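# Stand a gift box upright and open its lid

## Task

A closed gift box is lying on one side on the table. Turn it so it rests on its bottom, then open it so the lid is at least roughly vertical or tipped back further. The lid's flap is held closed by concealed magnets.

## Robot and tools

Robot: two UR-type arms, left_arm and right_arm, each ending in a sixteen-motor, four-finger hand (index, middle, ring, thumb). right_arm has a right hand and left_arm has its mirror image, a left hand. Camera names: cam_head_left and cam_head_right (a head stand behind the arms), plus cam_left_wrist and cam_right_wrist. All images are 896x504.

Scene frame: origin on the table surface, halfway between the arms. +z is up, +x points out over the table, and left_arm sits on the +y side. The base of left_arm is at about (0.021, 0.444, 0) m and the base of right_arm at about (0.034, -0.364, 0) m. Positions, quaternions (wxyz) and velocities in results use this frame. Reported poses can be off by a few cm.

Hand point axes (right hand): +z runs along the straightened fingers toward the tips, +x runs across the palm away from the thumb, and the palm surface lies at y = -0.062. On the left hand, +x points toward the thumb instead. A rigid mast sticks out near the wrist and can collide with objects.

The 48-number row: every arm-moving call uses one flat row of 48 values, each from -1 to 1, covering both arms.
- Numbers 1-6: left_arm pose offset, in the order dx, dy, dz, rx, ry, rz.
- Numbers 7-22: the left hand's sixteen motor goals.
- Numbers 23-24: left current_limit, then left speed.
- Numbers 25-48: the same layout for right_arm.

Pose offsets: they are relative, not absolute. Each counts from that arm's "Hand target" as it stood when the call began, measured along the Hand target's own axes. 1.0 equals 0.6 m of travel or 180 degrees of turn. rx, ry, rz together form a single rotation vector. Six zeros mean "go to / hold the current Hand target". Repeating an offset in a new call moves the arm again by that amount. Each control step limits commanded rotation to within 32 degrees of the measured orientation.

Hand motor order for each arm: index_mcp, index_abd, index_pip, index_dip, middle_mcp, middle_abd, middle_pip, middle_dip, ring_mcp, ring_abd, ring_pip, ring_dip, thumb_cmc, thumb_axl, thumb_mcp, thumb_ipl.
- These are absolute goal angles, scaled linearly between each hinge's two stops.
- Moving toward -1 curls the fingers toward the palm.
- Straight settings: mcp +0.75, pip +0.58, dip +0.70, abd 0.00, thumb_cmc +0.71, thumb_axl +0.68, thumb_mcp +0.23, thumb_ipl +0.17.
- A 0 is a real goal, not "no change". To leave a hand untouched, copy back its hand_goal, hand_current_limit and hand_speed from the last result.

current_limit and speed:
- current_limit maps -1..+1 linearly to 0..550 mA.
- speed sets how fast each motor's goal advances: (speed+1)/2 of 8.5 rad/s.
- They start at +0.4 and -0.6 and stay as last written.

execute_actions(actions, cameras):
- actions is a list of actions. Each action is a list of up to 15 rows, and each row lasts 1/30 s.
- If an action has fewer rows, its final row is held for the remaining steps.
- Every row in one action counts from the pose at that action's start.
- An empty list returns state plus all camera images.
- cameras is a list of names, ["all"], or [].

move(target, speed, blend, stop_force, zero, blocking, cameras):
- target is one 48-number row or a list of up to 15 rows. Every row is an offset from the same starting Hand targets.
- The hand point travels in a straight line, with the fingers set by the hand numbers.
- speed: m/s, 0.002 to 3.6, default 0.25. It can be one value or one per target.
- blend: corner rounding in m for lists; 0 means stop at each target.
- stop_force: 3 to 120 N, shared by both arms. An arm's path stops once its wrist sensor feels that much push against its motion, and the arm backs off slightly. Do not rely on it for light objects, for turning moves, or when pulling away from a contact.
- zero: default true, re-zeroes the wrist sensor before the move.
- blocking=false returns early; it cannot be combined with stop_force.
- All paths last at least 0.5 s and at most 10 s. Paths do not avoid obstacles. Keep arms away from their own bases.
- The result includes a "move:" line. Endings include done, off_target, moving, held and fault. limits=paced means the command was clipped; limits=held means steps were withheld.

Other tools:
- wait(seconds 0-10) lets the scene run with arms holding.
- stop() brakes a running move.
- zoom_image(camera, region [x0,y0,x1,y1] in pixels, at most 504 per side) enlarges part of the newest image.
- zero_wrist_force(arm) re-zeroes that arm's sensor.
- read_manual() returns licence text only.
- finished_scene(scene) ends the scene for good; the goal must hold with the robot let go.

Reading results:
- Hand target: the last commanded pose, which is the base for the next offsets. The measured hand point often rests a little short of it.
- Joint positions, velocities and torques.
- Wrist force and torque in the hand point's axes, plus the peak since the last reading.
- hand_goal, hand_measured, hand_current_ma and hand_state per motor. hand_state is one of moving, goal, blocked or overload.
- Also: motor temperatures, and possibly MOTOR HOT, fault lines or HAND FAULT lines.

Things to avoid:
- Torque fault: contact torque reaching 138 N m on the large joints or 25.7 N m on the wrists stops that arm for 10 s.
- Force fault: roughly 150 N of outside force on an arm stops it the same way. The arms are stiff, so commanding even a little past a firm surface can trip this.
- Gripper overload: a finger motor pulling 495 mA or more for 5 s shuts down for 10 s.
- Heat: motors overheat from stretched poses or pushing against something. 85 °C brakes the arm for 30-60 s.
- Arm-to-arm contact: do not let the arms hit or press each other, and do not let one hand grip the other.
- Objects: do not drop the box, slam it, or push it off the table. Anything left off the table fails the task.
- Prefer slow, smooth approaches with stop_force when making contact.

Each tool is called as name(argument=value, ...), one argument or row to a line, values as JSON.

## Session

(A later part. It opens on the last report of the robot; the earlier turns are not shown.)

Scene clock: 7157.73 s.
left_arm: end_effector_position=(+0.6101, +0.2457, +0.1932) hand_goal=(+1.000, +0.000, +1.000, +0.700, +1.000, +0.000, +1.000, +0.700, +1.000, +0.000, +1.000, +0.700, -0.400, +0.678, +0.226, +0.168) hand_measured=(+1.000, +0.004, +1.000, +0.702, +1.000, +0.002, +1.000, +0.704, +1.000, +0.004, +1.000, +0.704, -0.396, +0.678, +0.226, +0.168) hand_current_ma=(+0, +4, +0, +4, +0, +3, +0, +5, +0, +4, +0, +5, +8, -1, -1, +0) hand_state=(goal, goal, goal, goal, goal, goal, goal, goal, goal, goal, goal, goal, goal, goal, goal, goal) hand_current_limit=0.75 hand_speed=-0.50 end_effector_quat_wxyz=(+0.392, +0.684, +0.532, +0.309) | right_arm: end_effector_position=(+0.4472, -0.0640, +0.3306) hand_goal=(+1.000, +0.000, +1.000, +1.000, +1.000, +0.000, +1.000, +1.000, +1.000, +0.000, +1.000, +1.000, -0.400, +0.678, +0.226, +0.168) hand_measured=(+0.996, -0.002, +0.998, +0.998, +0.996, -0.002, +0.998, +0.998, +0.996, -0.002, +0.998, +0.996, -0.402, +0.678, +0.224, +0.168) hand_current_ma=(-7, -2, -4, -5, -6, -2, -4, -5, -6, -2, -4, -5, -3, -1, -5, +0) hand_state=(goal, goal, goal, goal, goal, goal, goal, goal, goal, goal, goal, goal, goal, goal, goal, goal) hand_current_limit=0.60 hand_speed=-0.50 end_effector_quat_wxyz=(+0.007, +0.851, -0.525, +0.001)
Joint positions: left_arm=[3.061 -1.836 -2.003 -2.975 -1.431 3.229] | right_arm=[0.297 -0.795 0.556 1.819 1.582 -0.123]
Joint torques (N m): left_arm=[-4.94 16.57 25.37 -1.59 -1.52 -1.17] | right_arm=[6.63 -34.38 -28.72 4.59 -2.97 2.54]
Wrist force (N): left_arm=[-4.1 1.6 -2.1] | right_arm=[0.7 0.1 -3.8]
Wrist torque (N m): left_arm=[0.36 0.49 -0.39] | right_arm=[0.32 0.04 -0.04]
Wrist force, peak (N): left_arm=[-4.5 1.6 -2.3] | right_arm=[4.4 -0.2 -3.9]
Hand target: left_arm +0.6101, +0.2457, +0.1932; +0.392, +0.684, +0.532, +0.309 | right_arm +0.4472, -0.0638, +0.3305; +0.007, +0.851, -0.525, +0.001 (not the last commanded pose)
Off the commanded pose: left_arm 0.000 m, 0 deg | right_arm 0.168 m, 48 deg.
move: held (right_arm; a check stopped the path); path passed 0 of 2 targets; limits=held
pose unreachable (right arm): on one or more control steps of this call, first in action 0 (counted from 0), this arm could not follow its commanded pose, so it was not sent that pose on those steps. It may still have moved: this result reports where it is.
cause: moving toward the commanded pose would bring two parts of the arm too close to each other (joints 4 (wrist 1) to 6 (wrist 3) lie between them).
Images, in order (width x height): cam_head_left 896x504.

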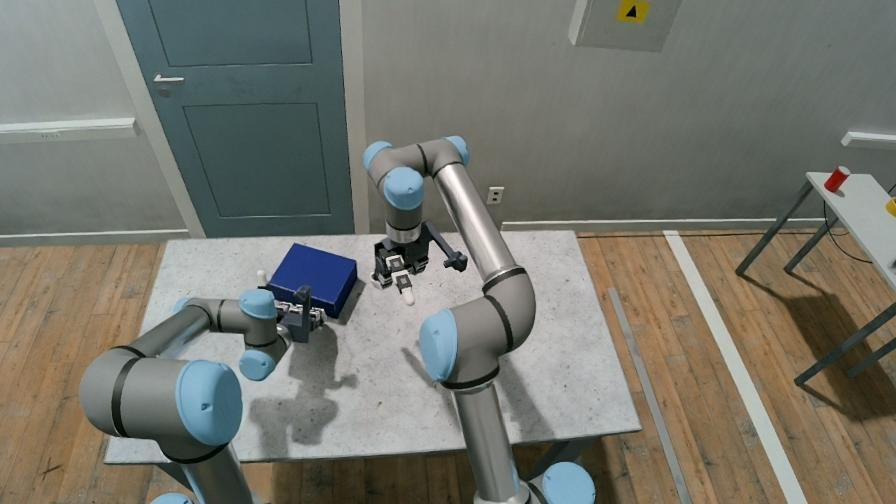

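move(
  target=[
    [0,0,0,0,0,0,1,0,1,0.7,1,0,1,0.7,1,0,1,0.7,-0.4,0.678,0.226,0.168,0.75,-0.5,-0.242,-0.035,0.1,0,0,0.122,1,0,1,1,1,0,1,1,1,0,1,1,-0.4,0.678,0.226,0.168,0.6,-0.5],
    [0,0,0,0,0,0,1,0,1,0.7,1,0,1,0.7,1,0,1,0.7,-0.4,0.678,0.226,0.168,0.75,-0.5,-0.242,-0.035,0.35,0,0,0.122,1,0,1,1,1,0,1,1,1,0,1,1,-0.4,0.678,0.226,0.168,0.6,-0.5],
  ],
  speed=0.12,
  blend=0.03,
  cameras=["all"],
)

zoom_image(
  camera="cam_head_left",
  region=[240, 230, 400, 350],
)

zoom_image(
  camera="cam_head_right",
  region=[260, 230, 420, 350],
)

Scene clock: 7202.53 s.
left_arm: end_effector_position=(+0.6101, +0.2457, +0.1932) hand_goal=(+1.000, +0.000, +1.000, +0.700, +1.000, +0.000, +1.000, +0.700, +1.000, +0.000, +1.000, +0.700, -0.400, +0.678, +0.226, +0.168) hand_measured=(+1.000, +0.004, +1.000, +0.702, +1.000, +0.002, +1.000, +0.704, +1.000, +0.004, +1.000, +0.704, -0.396, +0.678, +0.226, +0.168) hand_current_ma=(+0, +4, +0, +4, +0, +3, +0, +5, +0, +4, +0, +5, +8, -1, -1, +0) hand_state=(goal, goal, goal, goal, goal, goal, goal, goal, goal, goal, goal, goal, goal, goal, goal, goal) hand_current_limit=0.75 hand_speed=-0.50 end_effector_quat_wxyz=(+0.392, +0.684, +0.532, +0.309) | right_arm: end_effector_position=(+0.3994, +0.0724, +0.1191) hand_goal=(+1.000, +0.000, +1.000, +1.000, +1.000, +0.000, +1.000, +1.000, +1.000, +0.000, +1.000, +1.000, -0.400, +0.678, +0.226, +0.168) hand_measured=(+0.996, -0.002, +0.998, +0.998, +0.996, -0.002, +0.998, +0.998, +0.996, -0.002, +0.998, +0.996, -0.402, +0.678, +0.224, +0.168) hand_current_ma=(-7, -2, -4, -5, -6, -2, -4, -5, -6, -2, -4, -5, -3, -1, -5, +0) hand_state=(goal, goal, goal, goal, goal, goal, goal, goal, goal, goal, goal, goal, goal, goal, goal, goal) hand_current_limit=0.60 hand_speed=-0.50 end_effector_quat_wxyz=(+0.007, +0.736, -0.677, +0.002)
Joint positions: left_arm=[3.061 -1.836 -2.003 -2.975 -1.431 3.229] | right_arm=[0.489 -0.705 0.938 1.35 1.579 0.452]
Joint torques (N m): left_arm=[-5.5 17.21 25.9 -1.64 -1.36 -1.1] | right_arm=[-6.38 -35.74 -10.83 0.79 -3.09 -0.7]
Wrist force (N): left_arm=[-4.3 1.3 -2.0] | right_arm=[0.8 -0.5 -3.8]
Wrist torque (N m): left_arm=[0.32 0.52 -0.40] | right_arm=[0.20 0.11 0.07]
Wrist force, peak (N): left_arm=[-4.5 1.7 -2.3] | right_arm=[0.7 -0.1 -4.6]
Hand target: left_arm +0.6101, +0.2457, +0.1932; +0.392, +0.684, +0.532, +0.309 | right_arm +0.3994, +0.0724, +0.1190; +0.007, +0.736, -0.677, +0.002
Off the commanded pose: left_arm 0.000 m, 0 deg | right_arm 0.000 m, 0 deg.
move: done

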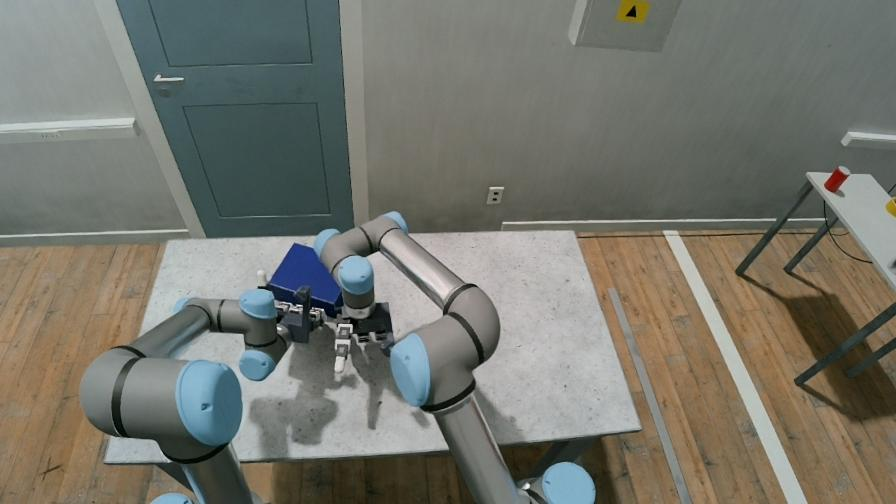

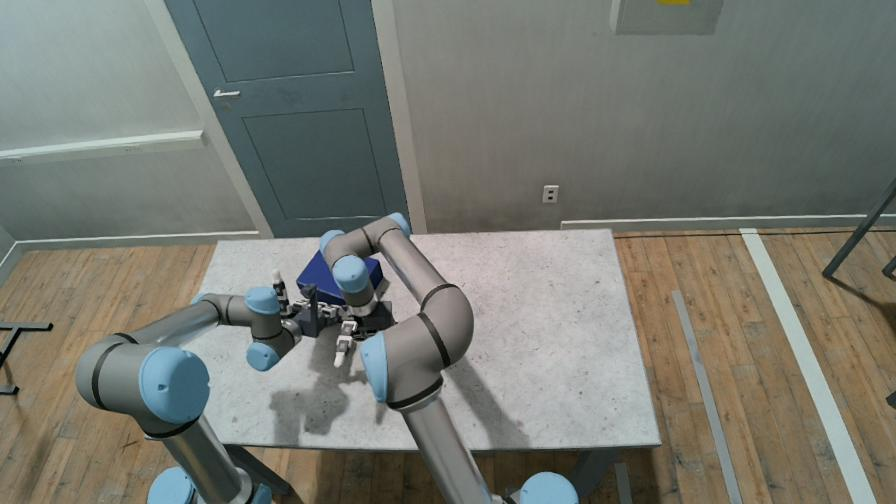

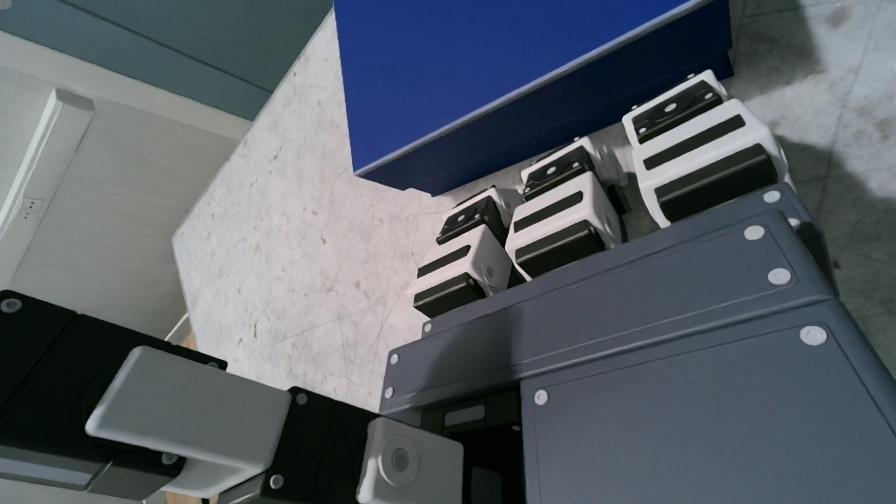

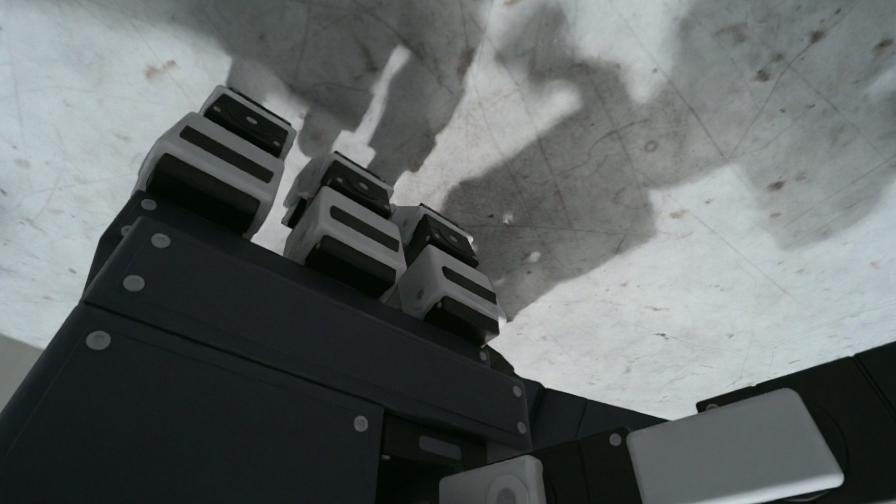

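Scaled by 3.150 from the camera's 896x504 image, which has a finer 1280x720 frame.

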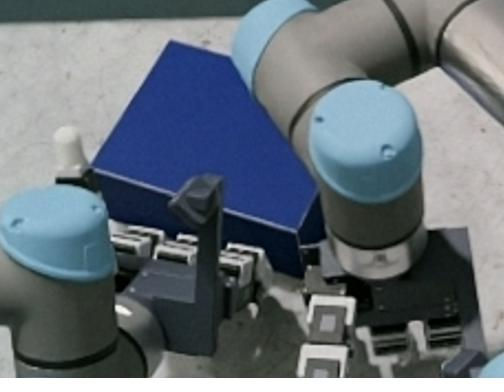

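Scaled by 3.150 from the camera's 896x504 image, which has a finer 1280x720 frame.

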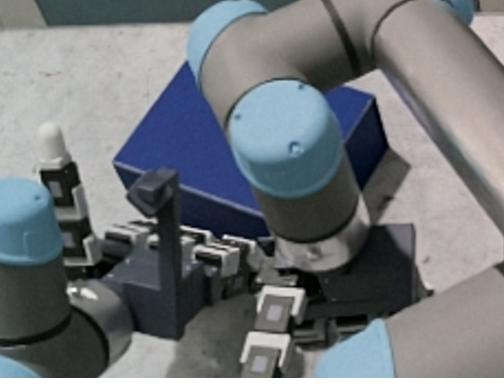

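move(
  target=[0,0,0,0,0,0,1,0,1,0.7,1,0,1,0.7,1,0,1,0.7,-0.4,0.678,0.226,0.168,0.75,-0.5,0.028,-0.078,0.02,0,0,0,1,0,1,1,1,0,1,1,1,0,1,1,-0.4,0.678,0.226,0.168,0.6,-0.5],
  speed=0.08,
  cameras=["cam_left_wrist"],
)

zoom_image(
  camera="cam_left_wrist",
  region=[560, 0, 896, 200],
)

Scene clock: 7223.33 s.
left_arm: end_effector_position=(+0.6101, +0.2457, +0.1932) hand_goal=(+1.000, +0.000, +1.000, +0.700, +1.000, +0.000, +1.000, +0.700, +1.000, +0.000, +1.000, +0.700, -0.400, +0.678, +0.226, +0.168) hand_measured=(+1.000, +0.004, +1.000, +0.702, +1.000, +0.002, +1.000, +0.704, +1.000, +0.004, +1.000, +0.704, -0.396, +0.678, +0.226, +0.168) hand_current_ma=(+0, +4, +0, +4, +0, +3, +0, +5, +0, +4, +0, +5, +8, -1, -1, +0) hand_state=(goal, goal, goal, goal, goal, goal, goal, goal, goal, goal, goal, goal, goal, goal, goal, goal) hand_current_limit=0.75 hand_speed=-0.50 end_effector_quat_wxyz=(+0.392, +0.684, +0.532, +0.309) | right_arm: end_effector_position=(+0.4473, +0.0594, +0.1069) hand_goal=(+1.000, +0.000, +1.000, +1.000, +1.000, +0.000, +1.000, +1.000, +1.000, +0.000, +1.000, +1.000, -0.400, +0.678, +0.226, +0.168) hand_measured=(+0.996, -0.002, +0.998, +0.998, +0.996, -0.002, +0.998, +0.998, +0.996, -0.002, +0.998, +0.996, -0.402, +0.678, +0.224, +0.168) hand_current_ma=(-7, -2, -4, -5, -6, -2, -4, -5, -6, -2, -4, -5, -3, -1, -5, +0) hand_state=(goal, goal, goal, goal, goal, goal, goal, goal, goal, goal, goal, goal, goal, goal, goal, goal) hand_current_limit=0.60 hand_speed=-0.50 end_effector_quat_wxyz=(+0.007, +0.736, -0.677, +0.002)
Joint positions: left_arm=[3.061 -1.836 -2.003 -2.975 -1.431 3.229] | right_arm=[0.433 -0.612 0.796 1.399 1.58 0.396]
Joint torques (N m): left_arm=[-5.89 16.77 25.46 -1.62 -1.19 -1.18] | right_arm=[-6.71 -39.16 -29.48 4.59 2.89 -1.85]
Wrist force (N): left_arm=[-4.1 1.6 -2.2] | right_arm=[0.6 -0.5 -4.1]
Wrist torque (N m): left_arm=[0.37 0.49 -0.39] | right_arm=[0.25 0.11 0.15]
Wrist force, peak (N): left_arm=[-4.5 1.8 -2.2] | right_arm=[1.1 -0.6 -4.2]
Hand target: left_arm +0.6101, +0.2457, +0.1932; +0.392, +0.684, +0.532, +0.309 | right_arm +0.4473, +0.0594, +0.1069; +0.007, +0.736, -0.677, +0.002
Off the commanded pose: left_arm 0.000 m, 0 deg | right_arm 0.000 m, 0 deg.
move: done
Images, in order (width x height): cam_left_wrist 896x504.

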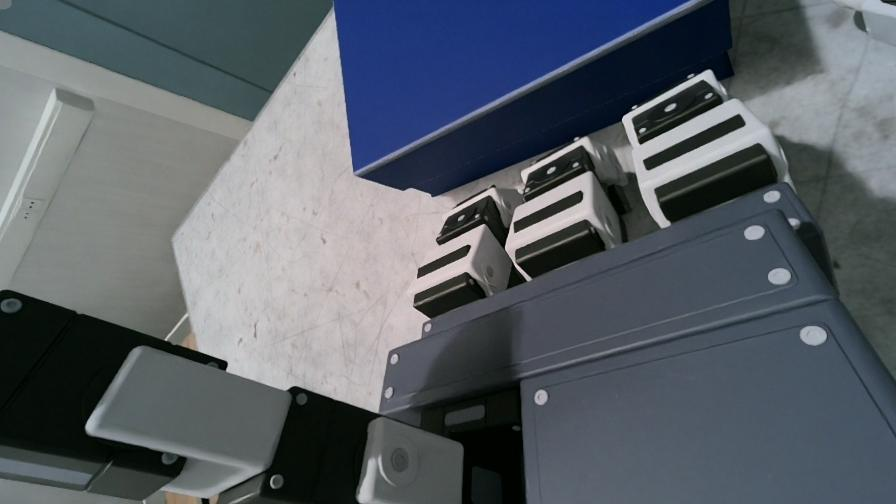

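Scaled by 1.500 from the camera's 896x504 image, which has a finer 1280x720 frame.

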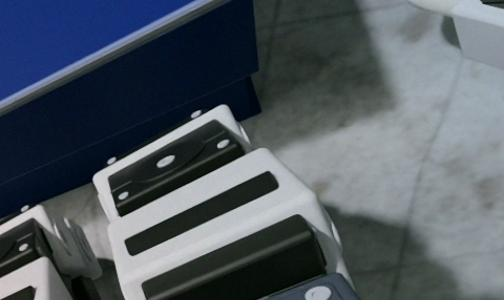

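move(
  target=[0,0,0,0,0,0,1,0,1,0.7,1,0,1,0.7,1,0,1,0.7,-0.4,0.678,0.226,0.168,0.75,-0.5,-0.09,-0.007,0.0,0,0,0,1,0,1,1,1,0,1,1,1,0,1,1,-0.4,0.678,0.226,0.168,0.6,-0.5],
  speed=0.05,
  cameras=["cam_left_wrist"],
)

zoom_image(
  camera="cam_left_wrist",
  region=[560, 0, 896, 200],
)

Scene clock: 7240.87 s.
left_arm: end_effector_position=(+0.6101, +0.2457, +0.1932) hand_goal=(+1.000, +0.000, +1.000, +0.700, +1.000, +0.000, +1.000, +0.700, +1.000, +0.000, +1.000, +0.700, -0.400, +0.678, +0.226, +0.168) hand_measured=(+1.000, +0.004, +1.000, +0.702, +1.000, +0.002, +1.000, +0.704, +1.000, +0.004, +1.000, +0.704, -0.396, +0.678, +0.226, +0.168) hand_current_ma=(+0, +4, +0, +4, +0, +3, +0, +5, +0, +4, +0, +5, +8, -1, -1, +0) hand_state=(goal, goal, goal, goal, goal, goal, goal, goal, goal, goal, goal, goal, goal, goal, goal, goal) hand_current_limit=0.75 hand_speed=-0.50 end_effector_quat_wxyz=(+0.392, +0.684, +0.532, +0.309) | right_arm: end_effector_position=(+0.4470, +0.1135, +0.1061) hand_goal=(+1.000, +0.000, +1.000, +1.000, +1.000, +0.000, +1.000, +1.000, +1.000, +0.000, +1.000, +1.000, -0.400, +0.678, +0.226, +0.168) hand_measured=(+0.996, -0.002, +0.998, +0.998, +0.996, -0.002, +0.998, +0.998, +0.996, -0.002, +0.998, +0.996, -0.402, +0.678, +0.224, +0.168) hand_current_ma=(-7, -2, -4, -5, -6, -2, -4, -5, -6, -2, -4, -5, -3, -1, -5, +0) hand_state=(goal, goal, goal, goal, goal, goal, goal, goal, goal, goal, goal, goal, goal, goal, goal, goal) hand_current_limit=0.60 hand_speed=-0.50 end_effector_quat_wxyz=(+0.007, +0.736, -0.677, +0.002)
Joint positions: left_arm=[3.061 -1.836 -2.003 -2.975 -1.431 3.229] | right_arm=[0.505 -0.474 0.532 1.526 1.579 0.469]
Joint torques (N m): left_arm=[-5.51 17.36 25.53 -1.68 -1.51 -1.17] | right_arm=[6.7 -43.03 -29.79 4.61 2.91 2.19]
Wrist force (N): left_arm=[-4.2 1.8 -2.3] | right_arm=[0.8 -0.3 -3.9]
Wrist torque (N m): left_arm=[0.40 0.49 -0.40] | right_arm=[0.26 0.06 -0.01]
Wrist force, peak (N): left_arm=[-4.5 1.6 -2.4] | right_arm=[0.3 -0.2 -4.4]
Hand target: left_arm +0.6101, +0.2457, +0.1932; +0.392, +0.684, +0.532, +0.309 | right_arm +0.4470, +0.1136, +0.1061; +0.007, +0.736, -0.677, +0.002
Off the commanded pose: left_arm 0.000 m, 0 deg | right_arm 0.000 m, 0 deg.
move: done
Images, in order (width x height): cam_left_wrist 896x504.

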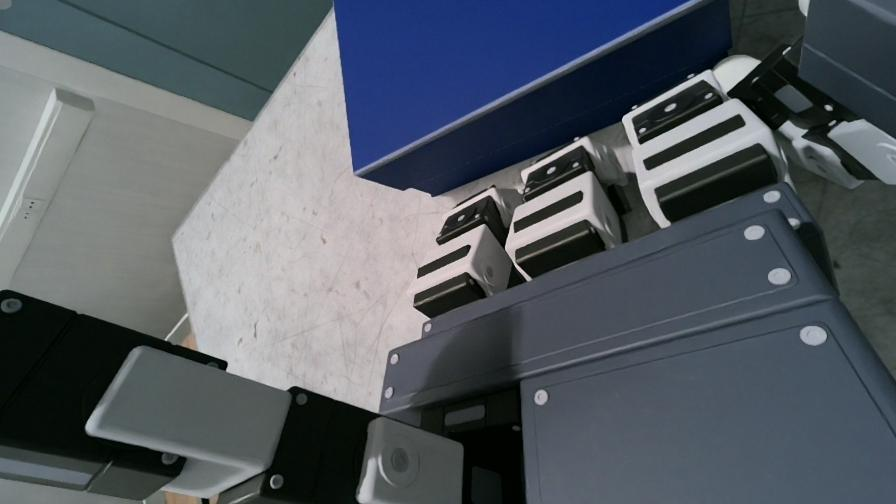

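Scaled by 1.500 from the camera's 896x504 image, which has a finer 1280x720 frame.

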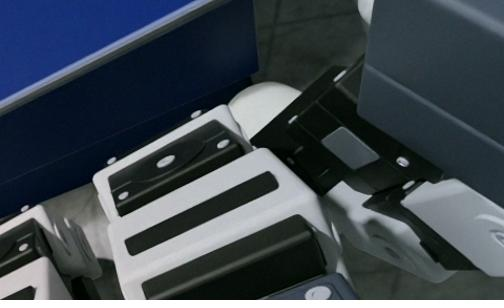

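move(
  target=[
    [0,0,0,0,0,0,1,0,1,0.7,1,0,1,0.7,1,0,1,0.7,-0.4,0.678,0.226,0.168,0.75,-0.5,0.02,0,0.0,0,0,0,1,0,1,1,1,0,1,1,1,0,1,1,-0.4,0.678,0.226,0.168,0.6,-0.5],
    [0,0,0,0,0,0,1,0,1,0.7,1,0,1,0.7,1,0,1,0.7,-0.4,0.678,0.226,0.168,0.75,-0.5,0.027,-0.026,0.0,0,0,0,1,0,1,1,1,0,1,1,1,0,1,1,-0.4,0.678,0.226,0.168,0.6,-0.5],
  ],
  speed=0.05,
  cameras=["cam_left_wrist"],
)

zoom_image(
  camera="cam_left_wrist",
  region=[640, 0, 896, 150],
)

Scene clock: 7257.70 s.
left_arm: end_effector_position=(+0.6101, +0.2457, +0.1932) hand_goal=(+1.000, +0.000, +1.000, +0.700, +1.000, +0.000, +1.000, +0.700, +1.000, +0.000, +1.000, +0.700, -0.400, +0.678, +0.226, +0.168) hand_measured=(+1.000, +0.004, +1.000, +0.702, +1.000, +0.002, +1.000, +0.704, +1.000, +0.004, +1.000, +0.704, -0.396, +0.678, +0.226, +0.168) hand_current_ma=(+0, +4, +0, +4, +0, +3, +0, +5, +0, +4, +0, +5, +8, -1, -1, +0) hand_state=(goal, goal, goal, goal, goal, goal, goal, goal, goal, goal, goal, goal, goal, goal, goal, goal) hand_current_limit=0.75 hand_speed=-0.50 end_effector_quat_wxyz=(+0.392, +0.684, +0.532, +0.309) | right_arm: end_effector_position=(+0.4639, +0.0988, +0.1062) hand_goal=(+1.000, +0.000, +1.000, +1.000, +1.000, +0.000, +1.000, +1.000, +1.000, +0.000, +1.000, +1.000, -0.400, +0.678, +0.226, +0.168) hand_measured=(+0.982, -0.004, +0.994, +0.998, +0.996, -0.002, +0.998, +0.998, +0.996, -0.002, +0.998, +0.996, -0.402, +0.678, +0.224, +0.168) hand_current_ma=(-48, -6, -10, -5, -6, -2, -4, -5, -6, -2, -4, -5, -3, -1, -5, +0) hand_state=(goal, goal, goal, goal, goal, goal, goal, goal, goal, goal, goal, goal, goal, goal, goal, goal) hand_current_limit=0.60 hand_speed=-0.50 end_effector_quat_wxyz=(+0.007, +0.736, -0.677, +0.002)
Joint positions: left_arm=[3.061 -1.836 -2.003 -2.975 -1.431 3.229] | right_arm=[0.473 -0.462 0.506 1.538 1.579 0.437]
Joint torques (N m): left_arm=[-5.05 16.6 25.5 -1.52 -1.26 -1.16] | right_arm=[-6.68 -42.11 -30.82 4.05 2.23 -1.92]
Wrist force (N): left_arm=[-4.3 1.7 -2.2] | right_arm=[1.5 0.6 -4.4]
Wrist torque (N m): left_arm=[0.39 0.51 -0.41] | right_arm=[0.23 0.11 0.22]
Wrist force, peak (N): left_arm=[-4.5 1.5 -2.4] | right_arm=[1.4 1.1 -4.6]
Hand target: left_arm +0.6101, +0.2457, +0.1932; +0.392, +0.684, +0.532, +0.309 | right_arm +0.4639, +0.0987, +0.1062; +0.007, +0.736, -0.677, +0.002
Off the commanded pose: left_arm 0.000 m, 0 deg | right_arm 0.000 m, 0 deg.
move: done
Images, in order (width x height): cam_left_wrist 896x504.

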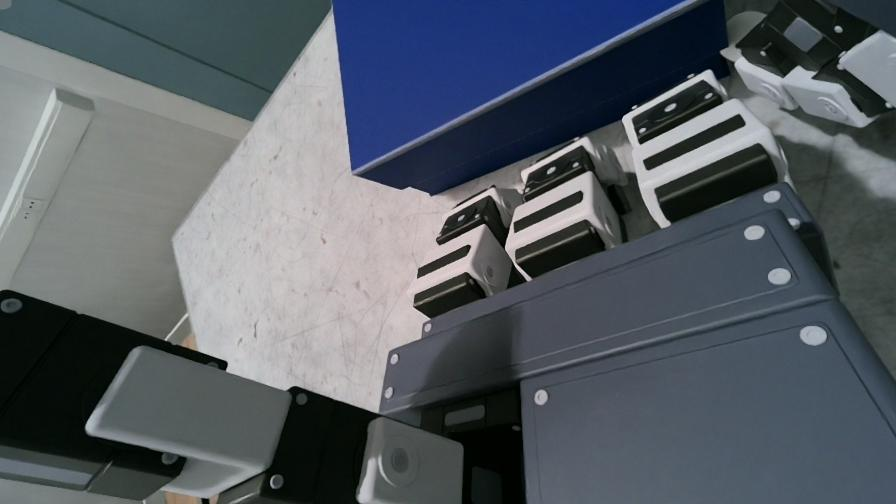

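Scaled by 1.969 from the camera's 896x504 image, which has a finer 1280x720 frame.

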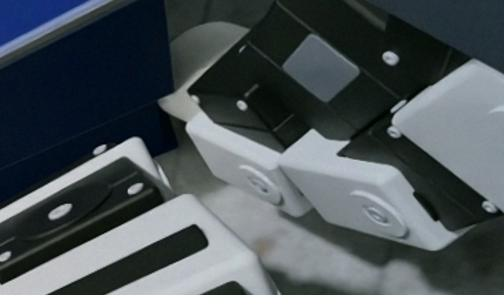

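move(
  target=[0,0,0,0,0,0,1,0,1,0.7,1,0,1,0.7,1,0,1,0.7,-0.4,0.678,0.226,0.168,0.75,-0.5,0.0,-0.0,0.05,0,0,0,1,0,1,1,1,0,1,1,1,0,1,1,-0.4,0.678,0.226,0.168,0.6,-0.5],
  speed=0.01,
  stop_force=10,
  cameras=["cam_left_wrist"],
)

zoom_image(
  camera="cam_left_wrist",
  region=[640, 0, 896, 150],
)

Scene clock: 7274.97 s.
left_arm: end_effector_position=(+0.6101, +0.2457, +0.1932) hand_goal=(+1.000, +0.000, +1.000, +0.700, +1.000, +0.000, +1.000, +0.700, +1.000, +0.000, +1.000, +0.700, -0.400, +0.678, +0.226, +0.168) hand_measured=(+1.000, +0.004, +1.000, +0.702, +1.000, +0.002, +1.000, +0.704, +1.000, +0.004, +1.000, +0.704, -0.396, +0.678, +0.226, +0.168) hand_current_ma=(+0, +4, +0, +4, +0, +3, +0, +5, +0, +4, +0, +5, +8, -1, -1, +0) hand_state=(goal, goal, goal, goal, goal, goal, goal, goal, goal, goal, goal, goal, goal, goal, goal, goal) hand_current_limit=0.75 hand_speed=-0.50 end_effector_quat_wxyz=(+0.392, +0.684, +0.532, +0.309) | right_arm: end_effector_position=(+0.4638, +0.0984, +0.0849) hand_goal=(+1.000, +0.000, +1.000, +1.000, +1.000, +0.000, +1.000, +1.000, +1.000, +0.000, +1.000, +1.000, -0.400, +0.678, +0.226, +0.168) hand_measured=(+1.000, -0.012, +1.000, +1.000, +1.000, -0.002, +1.000, +1.000, +0.996, -0.002, +1.000, +1.000, -0.402, +0.678, +0.224, +0.168) hand_current_ma=(+0, -21, +1, +0, -1, -2, +0, +0, -6, -2, -1, -1, -3, -1, -5, +0) hand_state=(goal, goal, goal, goal, goal, goal, goal, goal, goal, goal, goal, goal, goal, goal, goal, goal) hand_current_limit=0.60 hand_speed=-0.50 end_effector_quat_wxyz=(+0.007, +0.736, -0.677, +0.002)
Joint positions: left_arm=[3.061 -1.836 -2.003 -2.975 -1.431 3.229] | right_arm=[0.473 -0.456 0.549 1.489 1.58 0.437]
Joint torques (N m): left_arm=[-6.26 17.02 23.99 -1.5 -1.18 -1.04] | right_arm=[-5.41 -61.92 -28.29 2.74 2.74 -1.37]
Wrist force (N): left_arm=[-4.1 1.5 -2.0] | right_arm=[1.5 5.5 -11.7]
Wrist torque (N m): left_arm=[0.35 0.50 -0.39] | right_arm=[1.18 0.00 0.23]
Wrist force, peak (N): left_arm=[-4.4 1.8 -2.6] | right_arm=[1.7 7.5 -18.4]
Hand target: left_arm +0.6101, +0.2457, +0.1932; +0.392, +0.684, +0.532, +0.309 | right_arm +0.4638, +0.0984, +0.0849; +0.007, +0.736, -0.677, +0.002 (not the last commanded pose)
Off the commanded pose: left_arm 0.000 m, 0 deg | right_arm 0.009 m, 0 deg.
move: contact (right_arm)
Images, in order (width x height): cam_left_wrist 896x504.

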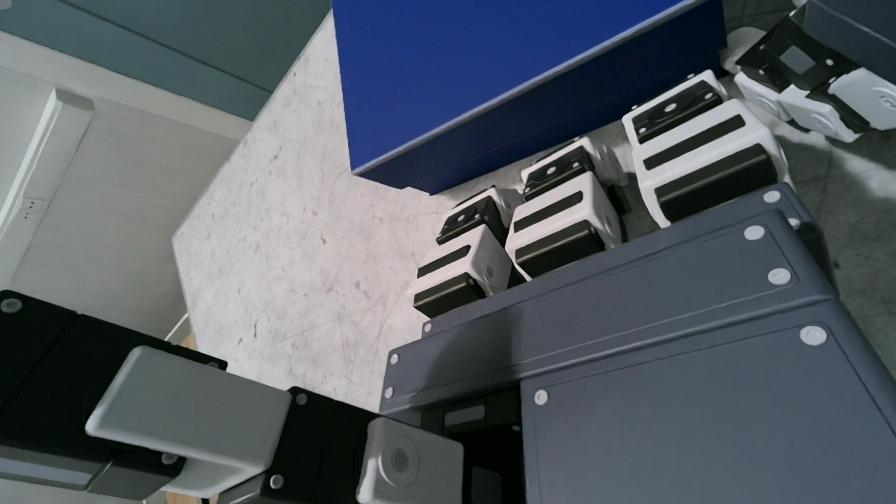

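Scaled by 1.969 from the camera's 896x504 image, which has a finer 1280x720 frame.

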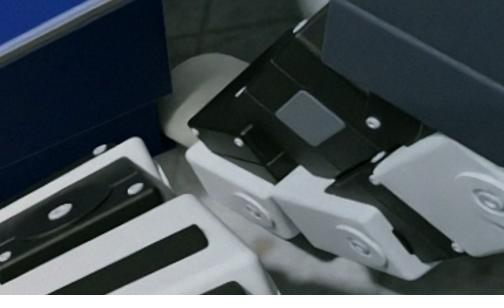

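move(
  target=[
    [0,0,0,0,0,0,1,0,1,0.7,1,0,1,0.7,1,0,1,0.7,-0.4,0.678,0.226,0.168,0.75,-0.5,-0.01,-0.0,-0.017,0,0.044,0,1,0,1,1,1,0,1,1,1,0,1,1,-0.4,0.678,0.226,0.168,0.6,-0.5],
    [0,0,0,0,0,0,1,0,1,0.7,1,0,1,0.7,1,0,1,0.7,-0.4,0.678,0.226,0.168,0.75,-0.5,-0.035,-0.0,-0.017,0,0.044,0,1,0,1,1,1,0,1,1,1,0,1,1,-0.4,0.678,0.226,0.168,0.6,-0.5],
  ],
  speed=0.02,
  cameras=["cam_left_wrist"],
)

zoom_image(
  camera="cam_left_wrist",
  region=[640, 0, 896, 150],
)

Scene clock: 7298.50 s.
left_arm: end_effector_position=(+0.6101, +0.2457, +0.1932) hand_goal=(+1.000, +0.000, +1.000, +0.700, +1.000, +0.000, +1.000, +0.700, +1.000, +0.000, +1.000, +0.700, -0.400, +0.678, +0.226, +0.168) hand_measured=(+1.000, +0.004, +1.000, +0.702, +1.000, +0.002, +1.000, +0.704, +1.000, +0.004, +1.000, +0.704, -0.396, +0.678, +0.226, +0.168) hand_current_ma=(+0, +4, +0, +4, +0, +3, +0, +5, +0, +4, +0, +5, +8, -1, -1, +0) hand_state=(goal, goal, goal, goal, goal, goal, goal, goal, goal, goal, goal, goal, goal, goal, goal, goal) hand_current_limit=0.75 hand_speed=-0.50 end_effector_quat_wxyz=(+0.392, +0.684, +0.532, +0.309) | right_arm: end_effector_position=(+0.4625, +0.1110, +0.0948) hand_goal=(+1.000, +0.000, +1.000, +1.000, +1.000, +0.000, +1.000, +1.000, +1.000, +0.000, +1.000, +1.000, -0.400, +0.678, +0.226, +0.168) hand_measured=(+0.994, -0.002, +0.998, +1.000, +0.998, -0.002, +1.000, +1.000, +0.996, -0.002, +1.000, +1.000, -0.402, +0.678, +0.224, +0.168) hand_current_ma=(-13, -3, -1, +0, -5, -2, +0, +0, -6, -2, -1, -1, -1, -1, -5, +0) hand_state=(goal, goal, goal, goal, goal, goal, goal, goal, goal, goal, goal, goal, goal, goal, goal, goal) hand_current_limit=0.60 hand_speed=-0.50 end_effector_quat_wxyz=(+0.053, +0.734, -0.675, +0.053)
Joint positions: left_arm=[3.061 -1.836 -2.003 -2.975 -1.431 3.229] | right_arm=[0.531 -0.28 0.186 1.742 1.7 0.5]
Joint torques (N m): left_arm=[-6.07 16.69 24.83 -1.32 -1.16 -0.91] | right_arm=[-6.57 -70.47 -10.27 0.94 2.6 -1.78]
Wrist force (N): left_arm=[-4.4 1.6 -2.1] | right_arm=[0.7 0.1 -4.0]
Wrist torque (N m): left_arm=[0.38 0.52 -0.42] | right_arm=[0.30 0.01 0.15]
Wrist force, peak (N): left_arm=[-4.5 1.6 -2.4] | right_arm=[1.6 5.4 -13.1]
Hand target: left_arm +0.6101, +0.2457, +0.1932; +0.392, +0.684, +0.532, +0.309 | right_arm +0.4625, +0.1109, +0.0948; +0.053, +0.734, -0.675, +0.053 (not the last commanded pose)
Off the commanded pose: left_arm 0.000 m, 0 deg | right_arm 0.009 m, 0 deg.
move: held (right_arm; a check stopped the path); path passed 1 of 2 targets; limits=held
pose unreachable (right arm): on one or more control steps of this call, first in action 0 (counted from 0), this arm could not follow its commanded pose, so it was not sent that pose on those steps. It may still have moved: this result reports where it is.
cause: moving toward the commanded pose would bring a part of the arm too close to another arm (a part of this arm just beyond joint 6 (wrist 3) and a part of the left arm just beyond its joint 6 (wrist 3), 8 mm apart when this arm was first held).
Images, in order (width x height): cam_left_wrist 896x504.

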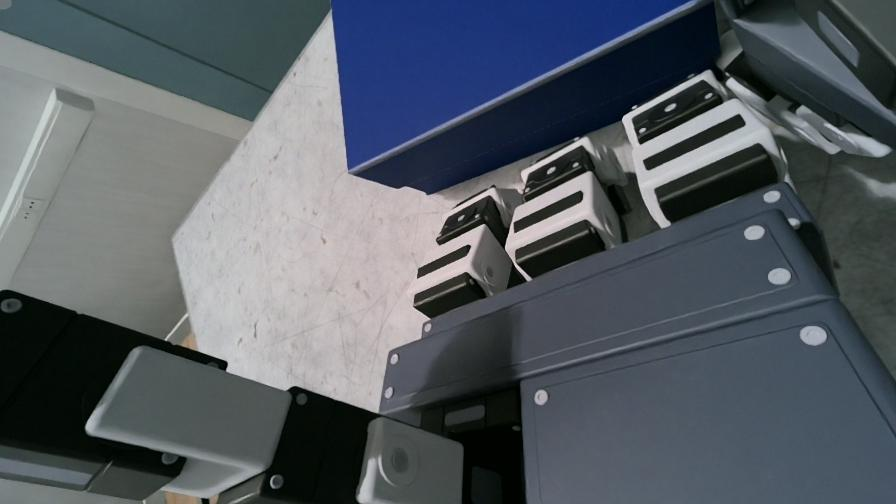

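Scaled by 1.969 from the camera's 896x504 image, which has a finer 1280x720 frame.

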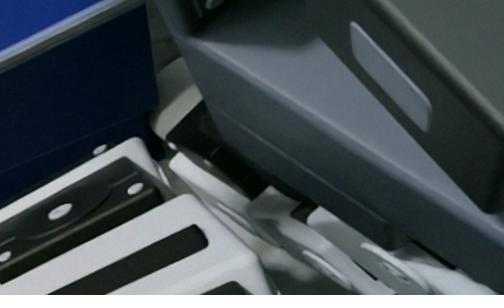

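move(
  target=[
    [0,0,0,0,0,0,1,0,1,0.7,1,0,1,0.7,1,0,1,0.7,-0.4,0.678,0.226,0.168,0.75,-0.5,0.03,-0.0,-0.14,0,-0.044,0,1,0,1,1,1,0,1,1,1,0,1,1,-0.4,0.678,0.226,0.168,0.6,-0.5],
    [0,0,0,0,0,0,1,0,1,0.7,1,0,1,0.7,1,0,1,0.7,-0.4,0.678,0.226,0.168,0.75,-0.5,0.03,-0.0,-0.14,0,-0.044,0,1,0,1,1,0,0,0,0.3,0,0,0,0.3,0.2,0.678,0.226,0.168,0.6,-0.5],
  ],
  speed=0.08,
  cameras=["cam_head_left","cam_right_wrist"],
)

Scene clock: 7322.33 s.
left_arm: end_effector_position=(+0.6101, +0.2457, +0.1932) hand_goal=(+1.000, +0.000, +1.000, +0.700, +1.000, +0.000, +1.000, +0.700, +1.000, +0.000, +1.000, +0.700, -0.400, +0.678, +0.226, +0.168) hand_measured=(+1.000, +0.004, +1.000, +0.702, +1.000, +0.002, +1.000, +0.704, +1.000, +0.004, +1.000, +0.704, -0.396, +0.678, +0.226, +0.168) hand_current_ma=(+0, +4, +0, +4, +0, +3, +0, +5, +0, +4, +0, +5, +7, -1, -1, +0) hand_state=(goal, goal, goal, goal, goal, goal, goal, goal, goal, goal, goal, goal, goal, goal, goal, goal) hand_current_limit=0.75 hand_speed=-0.50 end_effector_quat_wxyz=(+0.392, +0.684, +0.532, +0.309) | right_arm: end_effector_position=(+0.4634, +0.1058, +0.1805) hand_goal=(+1.000, +0.000, +1.000, +1.000, +0.000, +0.000, +0.000, +0.300, +0.000, +0.000, +0.000, +0.300, +0.200, +0.678, +0.226, +0.168) hand_measured=(+0.986, -0.004, +0.994, +0.996, +0.016, -0.002, +0.006, +0.304, +0.016, -0.002, +0.006, +0.304, +0.004, +0.676, +0.224, +0.168) hand_current_ma=(-33, -4, -12, -6, +43, -2, +14, +6, +43, -2, +13, +6, -440, -2, -5, +0) hand_state=(goal, goal, goal, goal, goal, goal, goal, goal, goal, goal, goal, goal, blocked, goal, goal, goal) hand_current_limit=0.60 hand_speed=-0.50 end_effector_quat_wxyz=(+0.006, +0.736, -0.677, +0.002)
Joint positions: left_arm=[3.061 -1.836 -2.003 -2.975 -1.431 3.229] | right_arm=[0.483 -0.387 0.166 1.802 1.579 0.447]
Joint torques (N m): left_arm=[-5.28 18.72 23.65 -1.48 0.94 1.41] | right_arm=[-5.64 -53.35 -11.39 0.27 -3.07 1.33]
Wrist force (N): left_arm=[0.1 1.8 0.1] | right_arm=[4.3 3.9 -4.1]
Wrist torque (N m): left_arm=[0.50 0.18 -0.57] | right_arm=[0.82 -0.21 0.04]
Wrist force, peak (N): left_arm=[-4.4 1.8 -2.3] | right_arm=[4.5 3.8 -5.2]
Hand target: left_arm +0.6101, +0.2457, +0.1932; +0.392, +0.684, +0.532, +0.309 | right_arm +0.4634, +0.1058, +0.1805; +0.006, +0.736, -0.677, +0.002
Off the commanded pose: left_arm 0.000 m, 0 deg | right_arm 0.000 m, 0 deg.
move: held (right_arm; a check stopped the path); limits=held
pose unreachable (right arm): on one or more control steps of this call, first in action 0 (counted from 0), this arm could not follow its commanded pose, so it was not sent that pose on those steps. It may still have moved: this result reports where it is.
cause: moving toward the commanded pose would bring a part of the arm too close to another arm (a part of this arm just beyond joint 6 (wrist 3) and a part of the left arm just beyond its joint 6 (wrist 3), 15 mm apart when this arm was first held).
Images, in order (width x height): cam_head_left 896x504, cam_right_wrist 896x504.

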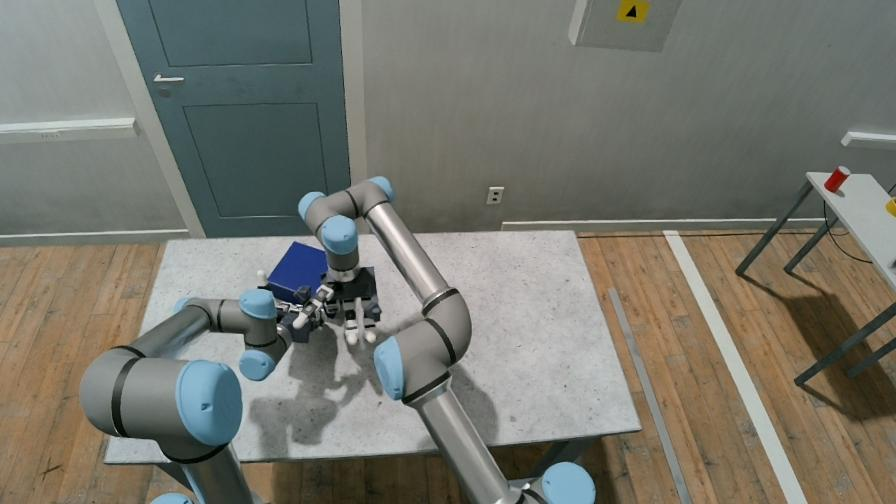

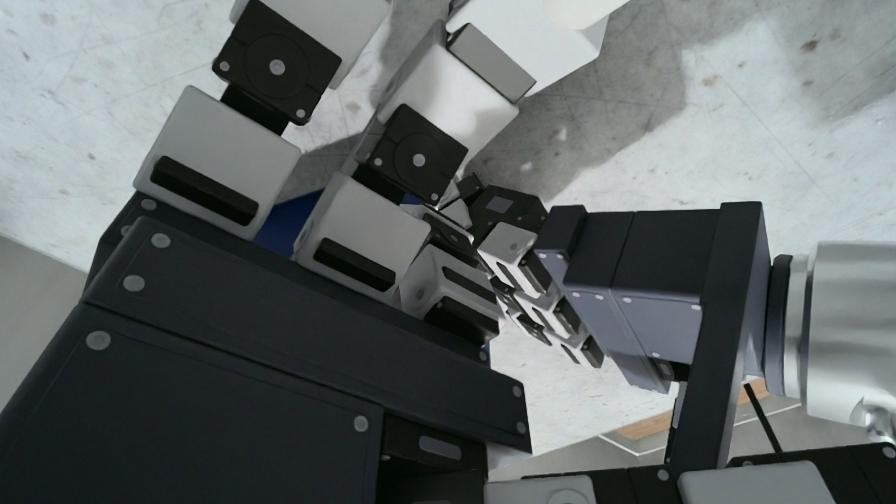

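move(
  target=[0,0,0,0,0,0,1,0,1,0.7,1,0,1,0.7,1,0,1,0.7,-0.4,0.678,0.226,0.168,0.75,-0.5,0.012,-0.0,0,0,0,0,1,0,1,1,0,0,0,0.3,0,0,0,0.3,-0.4,0.678,0.226,0.168,0.6,-0.5],
  speed=0.08,
)

move(
  target=[0,0,0,0,0,0,1,0,1,0.7,1,0,1,0.7,1,0,1,0.7,-0.4,0.678,0.226,0.168,0.75,-0.5,0,0,0.14,0,0,0,1,0,1,1,0,0,0,0.3,0,0,0,0.3,-0.4,0.678,0.226,0.168,0.6,-0.5],
  speed=0.05,
  stop_force=10,
  cameras=["cam_left_wrist"],
)

zoom_image(
  camera="cam_left_wrist",
  region=[640, 0, 896, 150],
)

Scene clock: 7334.87 s.
left_arm: end_effector_position=(+0.6101, +0.2457, +0.1932) hand_goal=(+1.000, +0.000, +1.000, +0.700, +1.000, +0.000, +1.000, +0.700, +1.000, +0.000, +1.000, +0.700, -0.400, +0.678, +0.226, +0.168) hand_measured=(+1.000, +0.004, +1.000, +0.702, +1.000, +0.002, +1.000, +0.704, +1.000, +0.004, +1.000, +0.704, -0.396, +0.678, +0.226, +0.168) hand_current_ma=(+0, +4, +0, +4, +0, +3, +0, +5, +0, +4, +0, +5, +7, -1, -1, +0) hand_state=(goal, goal, goal, goal, goal, goal, goal, goal, goal, goal, goal, goal, goal, goal, goal, goal) hand_current_limit=0.75 hand_speed=-0.50 end_effector_quat_wxyz=(+0.392, +0.684, +0.532, +0.309) | right_arm: end_effector_position=(+0.4640, +0.0986, +0.1806) hand_goal=(+1.000, +0.000, +1.000, +1.000, +0.000, +0.000, +0.000, +0.300, +0.000, +0.000, +0.000, +0.300, -0.400, +0.678, +0.226, +0.168) hand_measured=(+0.986, -0.004, +0.994, +0.996, +0.016, -0.002, +0.006, +0.304, +0.016, -0.002, +0.006, +0.304, -0.398, +0.676, +0.224, +0.168) hand_current_ma=(-33, -4, -12, -6, +43, -2, +14, +6, +43, -2, +13, +6, +4, -2, -5, +0) hand_state=(goal, goal, goal, goal, goal, goal, goal, goal, goal, goal, goal, goal, goal, goal, goal, goal) hand_current_limit=0.60 hand_speed=-0.50 end_effector_quat_wxyz=(+0.006, +0.736, -0.677, +0.002)
Joint positions: left_arm=[3.061 -1.836 -2.003 -2.975 -1.431 3.229] | right_arm=[0.473 -0.434 0.26 1.755 1.579 0.437]
Joint torques (N m): left_arm=[-5.64 29.85 15.99 -1.44 -0.56 -0.96] | right_arm=[-6.22 -66.55 -10.5 0.92 -3.1 -1.79]
Wrist force (N): left_arm=[-4.1 1.5 -2.3] | right_arm=[0.7 -0.2 -4.4]
Wrist torque (N m): left_arm=[0.38 0.49 -0.44] | right_arm=[0.43 0.12 0.21]
Wrist force, peak (N): left_arm=[-4.3 1.7 -2.4] | right_arm=[4.7 3.8 -5.1]
Hand target: left_arm +0.6101, +0.2457, +0.1932; +0.392, +0.684, +0.532, +0.309 | right_arm +0.4640, +0.0986, +0.1806; +0.006, +0.736, -0.677, +0.002
Off the commanded pose: left_arm 0.000 m, 0 deg | right_arm 0.000 m, 0 deg.
move: done

Scene clock: 7337.70 s.
left_arm: end_effector_position=(+0.6101, +0.2457, +0.1932) hand_goal=(+1.000, +0.000, +1.000, +0.700, +1.000, +0.000, +1.000, +0.700, +1.000, +0.000, +1.000, +0.700, -0.400, +0.678, +0.226, +0.168) hand_measured=(+1.000, +0.004, +1.000, +0.702, +1.000, +0.002, +1.000, +0.704, +1.000, +0.004, +1.000, +0.704, -0.396, +0.678, +0.226, +0.168) hand_current_ma=(+0, +4, +0, +4, +0, +3, +0, +5, +0, +4, +0, +5, +7, -1, -1, +0) hand_state=(goal, goal, goal, goal, goal, goal, goal, goal, goal, goal, goal, goal, goal, goal, goal, goal) hand_current_limit=0.75 hand_speed=-0.50 end_effector_quat_wxyz=(+0.392, +0.684, +0.532, +0.309) | right_arm: end_effector_position=(+0.4636, +0.0975, +0.0966) hand_goal=(+1.000, +0.000, +1.000, +1.000, +0.000, +0.000, +0.000, +0.300, +0.000, +0.000, +0.000, +0.300, -0.400, +0.678, +0.226, +0.168) hand_measured=(+0.986, -0.004, +0.994, +0.996, +0.016, -0.002, +0.006, +0.304, +0.016, -0.002, +0.006, +0.304, -0.398, +0.676, +0.224, +0.168) hand_current_ma=(-33, -4, -12, -6, +43, -2, +14, +6, +43, -2, +13, +6, +4, -2, -5, +0) hand_state=(goal, goal, goal, goal, goal, goal, goal, goal, goal, goal, goal, goal, goal, goal, goal, goal) hand_current_limit=0.60 hand_speed=-0.50 end_effector_quat_wxyz=(+0.006, +0.736, -0.677, +0.002)
Joint positions: left_arm=[3.061 -1.836 -2.003 -2.975 -1.431 3.229] | right_arm=[0.472 -0.466 0.538 1.508 1.579 0.436]
Joint torques (N m): left_arm=[-3.19 38.2 12.26 -1.49 -0.87 -0.81] | right_arm=[-6.44 -42.92 -10.8 0.94 -3.19 -0.34]
Wrist force (N): left_arm=[-4.0 1.7 -2.2] | right_arm=[1.1 -0.4 -4.0]
Wrist torque (N m): left_arm=[0.41 0.48 -0.43] | right_arm=[0.40 0.07 0.19]
Wrist force, peak (N): left_arm=[-4.5 1.7 -2.3] | right_arm=[0.6 -0.2 -4.7]
Hand target: left_arm +0.6101, +0.2457, +0.1932; +0.392, +0.684, +0.532, +0.309 | right_arm +0.4636, +0.0975, +0.0966; +0.006, +0.736, -0.677, +0.002
Off the commanded pose: left_arm 0.000 m, 0 deg | right_arm 0.000 m, 0 deg.
move: done
Images, in order (width x height): cam_left_wrist 896x504.

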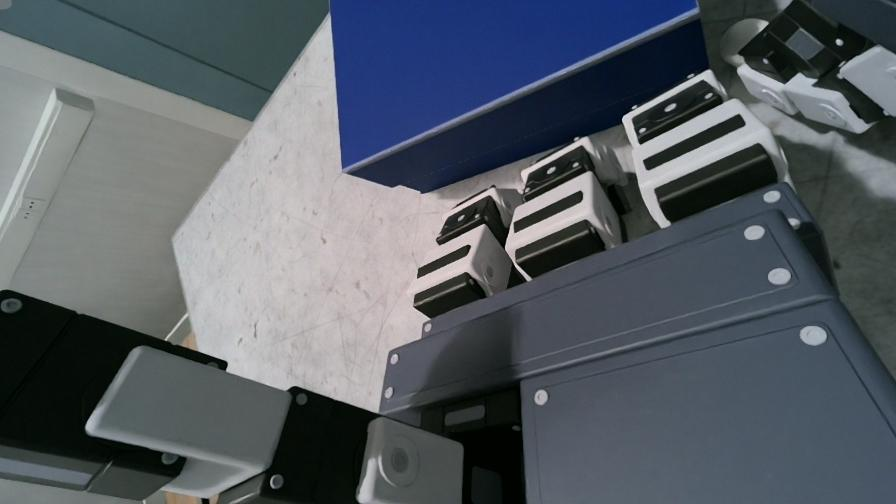

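Scaled by 1.969 from the camera's 896x504 image, which has a finer 1280x720 frame.

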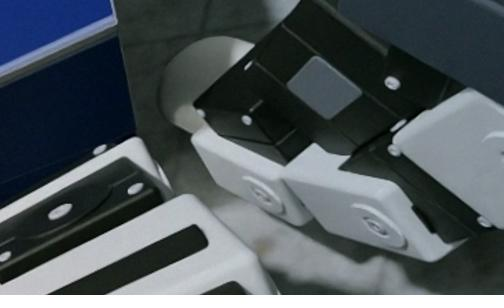

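move(
  target=[
    [0,0,0,0,0,0,1,0,1,0.7,1,0,1,0.7,1,0,1,0.7,-0.4,0.678,0.226,0.168,0.75,-0.5,-0.027,0,0.005,0,0,0,1,0,1,1,0,0,0,0.3,0,0,0,0.3,-0.4,0.678,0.226,0.168,0.6,-0.5],
  ],
  speed=0.03,
  cameras=["cam_left_wrist"],
)

zoom_image(
  camera="cam_left_wrist",
  region=[640, 0, 896, 150],
)

Scene clock: 7348.27 s.
left_arm: end_effector_position=(+0.6101, +0.2457, +0.1932) hand_goal=(+1.000, +0.000, +1.000, +0.700, +1.000, +0.000, +1.000, +0.700, +1.000, +0.000, +1.000, +0.700, -0.400, +0.678, +0.226, +0.168) hand_measured=(+1.000, +0.004, +1.000, +0.702, +1.000, +0.002, +1.000, +0.704, +1.000, +0.004, +1.000, +0.704, -0.396, +0.678, +0.226, +0.168) hand_current_ma=(+0, +4, +0, +4, +0, +3, +0, +5, +0, +4, +0, +5, +7, -1, -1, +0) hand_state=(goal, goal, goal, goal, goal, goal, goal, goal, goal, goal, goal, goal, goal, goal, goal, goal) hand_current_limit=0.75 hand_speed=-0.50 end_effector_quat_wxyz=(+0.392, +0.684, +0.532, +0.309) | right_arm: end_effector_position=(+0.4622, +0.1136, +0.0934) hand_goal=(+1.000, +0.000, +1.000, +1.000, +0.000, +0.000, +0.000, +0.300, +0.000, +0.000, +0.000, +0.300, -0.400, +0.678, +0.226, +0.168) hand_measured=(+0.988, -0.008, +1.000, +1.000, +0.016, -0.002, +0.006, +0.304, +0.016, -0.002, +0.006, +0.304, -0.398, +0.676, +0.224, +0.168) hand_current_ma=(-27, -13, +0, +0, +43, -2, +14, +6, +43, -2, +13, +6, +4, -2, -5, +0) hand_state=(goal, goal, goal, goal, goal, goal, goal, goal, goal, goal, goal, goal, goal, goal, goal, goal) hand_current_limit=0.60 hand_speed=-0.50 end_effector_quat_wxyz=(+0.006, +0.736, -0.677, +0.002)
Joint positions: left_arm=[3.061 -1.836 -2.003 -2.975 -1.431 3.229] | right_arm=[0.493 -0.417 0.449 1.549 1.579 0.457]
Joint torques (N m): left_arm=[-0.33 41.79 4.46 -1.47 -1.07 -0.99] | right_arm=[7.41 -42.61 -29.2 4.3 1.33 2.24]
Wrist force (N): left_arm=[-4.1 1.4 -2.0] | right_arm=[1.5 -0.1 -4.4]
Wrist torque (N m): left_arm=[0.35 0.49 -0.43] | right_arm=[0.47 0.10 0.12]
Wrist force, peak (N): left_arm=[-4.6 1.7 -2.3] | right_arm=[1.8 -0.2 -5.1]
Hand target: left_arm +0.6101, +0.2457, +0.1932; +0.392, +0.684, +0.532, +0.309 | right_arm +0.4622, +0.1137, +0.0934; +0.006, +0.736, -0.677, +0.002
Off the commanded pose: left_arm 0.000 m, 0 deg | right_arm 0.000 m, 0 deg.
move: done
Images, in order (width x height): cam_left_wrist 896x504.

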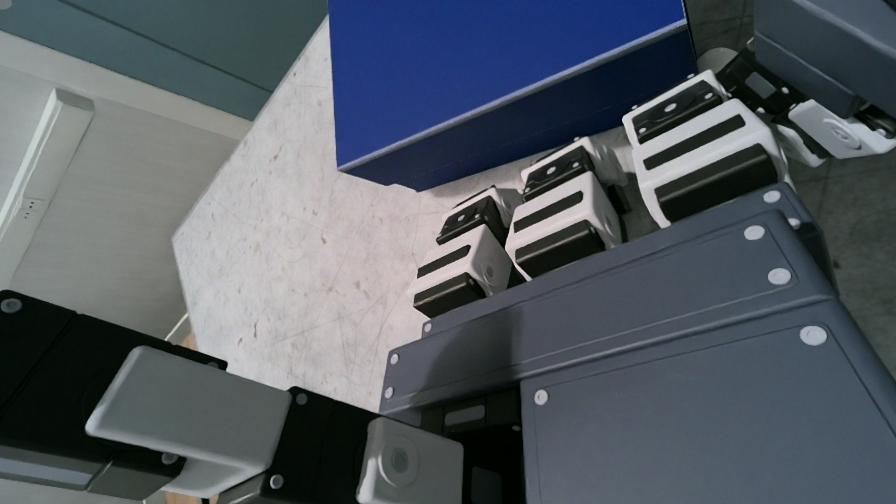

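Scaled by 1.969 from the camera's 896x504 image, which has a finer 1280x720 frame.

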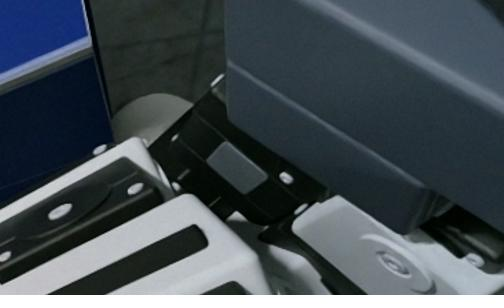

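move(
  target=[
    [0,0,0,0,0,0,1,0,1,0.7,1,0,1,0.7,1,0,1,0.7,-0.4,0.678,0.226,0.168,0.75,-0.5,0,0,0.03,0,0,0,1,0,1,1,0,0,0,0.3,0,0,0,0.3,-0.4,0.678,0.226,0.168,0.6,-0.5],
  ],
  speed=0.01,
  stop_force=25,
  cameras=["cam_left_wrist"],
)

Scene clock: 7358.60 s.
left_arm: end_effector_position=(+0.6101, +0.2457, +0.1932) hand_goal=(+1.000, +0.000, +1.000, +0.700, +1.000, +0.000, +1.000, +0.700, +1.000, +0.000, +1.000, +0.700, -0.400, +0.678, +0.226, +0.168) hand_measured=(+1.000, +0.004, +1.000, +0.702, +1.000, +0.002, +1.000, +0.704, +1.000, +0.004, +1.000, +0.704, -0.396, +0.678, +0.226, +0.168) hand_current_ma=(+0, +4, +0, +4, +0, +3, +0, +5, +0, +4, +0, +5, +7, -1, -1, +0) hand_state=(goal, goal, goal, goal, goal, goal, goal, goal, goal, goal, goal, goal, goal, goal, goal, goal) hand_current_limit=0.75 hand_speed=-0.50 end_effector_quat_wxyz=(+0.392, +0.684, +0.532, +0.309) | right_arm: end_effector_position=(+0.4622, +0.1135, +0.0834) hand_goal=(+1.000, +0.000, +1.000, +1.000, +0.000, +0.000, +0.000, +0.300, +0.000, +0.000, +0.000, +0.300, -0.400, +0.678, +0.226, +0.168) hand_measured=(+1.002, -0.010, +1.002, +1.002, +0.016, -0.002, +0.006, +0.304, +0.016, -0.002, +0.006, +0.304, -0.398, +0.676, +0.224, +0.168) hand_current_ma=(+2, -16, +3, +1, +43, -2, +14, +6, +43, -2, +13, +6, +4, -2, -5, +0) hand_state=(goal, goal, goal, goal, goal, goal, goal, goal, goal, goal, goal, goal, goal, goal, goal, goal) hand_current_limit=0.60 hand_speed=-0.50 end_effector_quat_wxyz=(+0.006, +0.736, -0.677, +0.002)
Joint positions: left_arm=[3.061 -1.836 -2.003 -2.975 -1.431 3.229] | right_arm=[0.493 -0.415 0.47 1.525 1.579 0.457]
Joint torques (N m): left_arm=[3.32 41.43 4.11 -1.56 -0.99 -1.11] | right_arm=[-4.59 -42.2 -24.24 1.19 2.39 -0.54]
Wrist force (N): left_arm=[-4.3 1.7 -2.2] | right_arm=[1.6 11.2 -27.9]
Wrist torque (N m): left_arm=[0.39 0.52 -0.46] | right_arm=[3.37 -0.45 -0.09]
Wrist force, peak (N): left_arm=[-4.6 1.8 -2.2] | right_arm=[1.5 13.3 -33.1]
Hand target: left_arm +0.6101, +0.2457, +0.1932; +0.392, +0.684, +0.532, +0.309 | right_arm +0.4622, +0.1135, +0.0835; +0.006, +0.736, -0.677, +0.002 (not the last commanded pose)
Off the commanded pose: left_arm 0.000 m, 0 deg | right_arm 0.008 m, 0 deg.
move: contact (right_arm)
Images, in order (width x height): cam_left_wrist 896x504.

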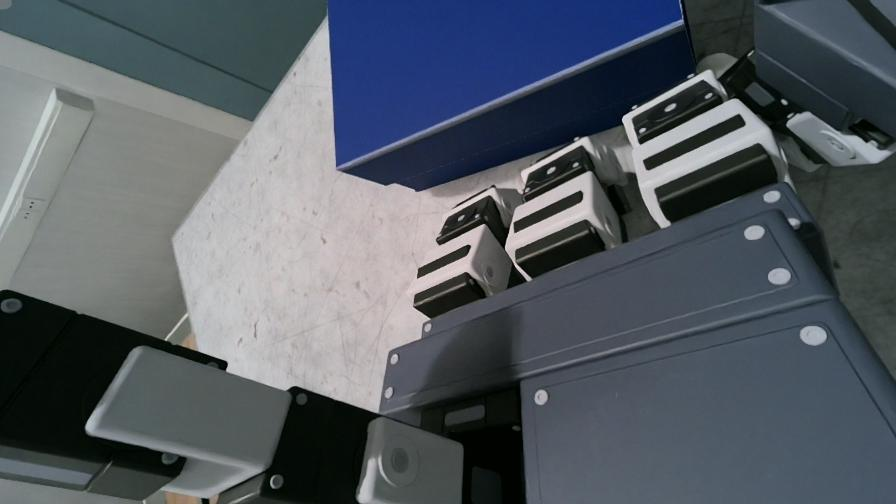

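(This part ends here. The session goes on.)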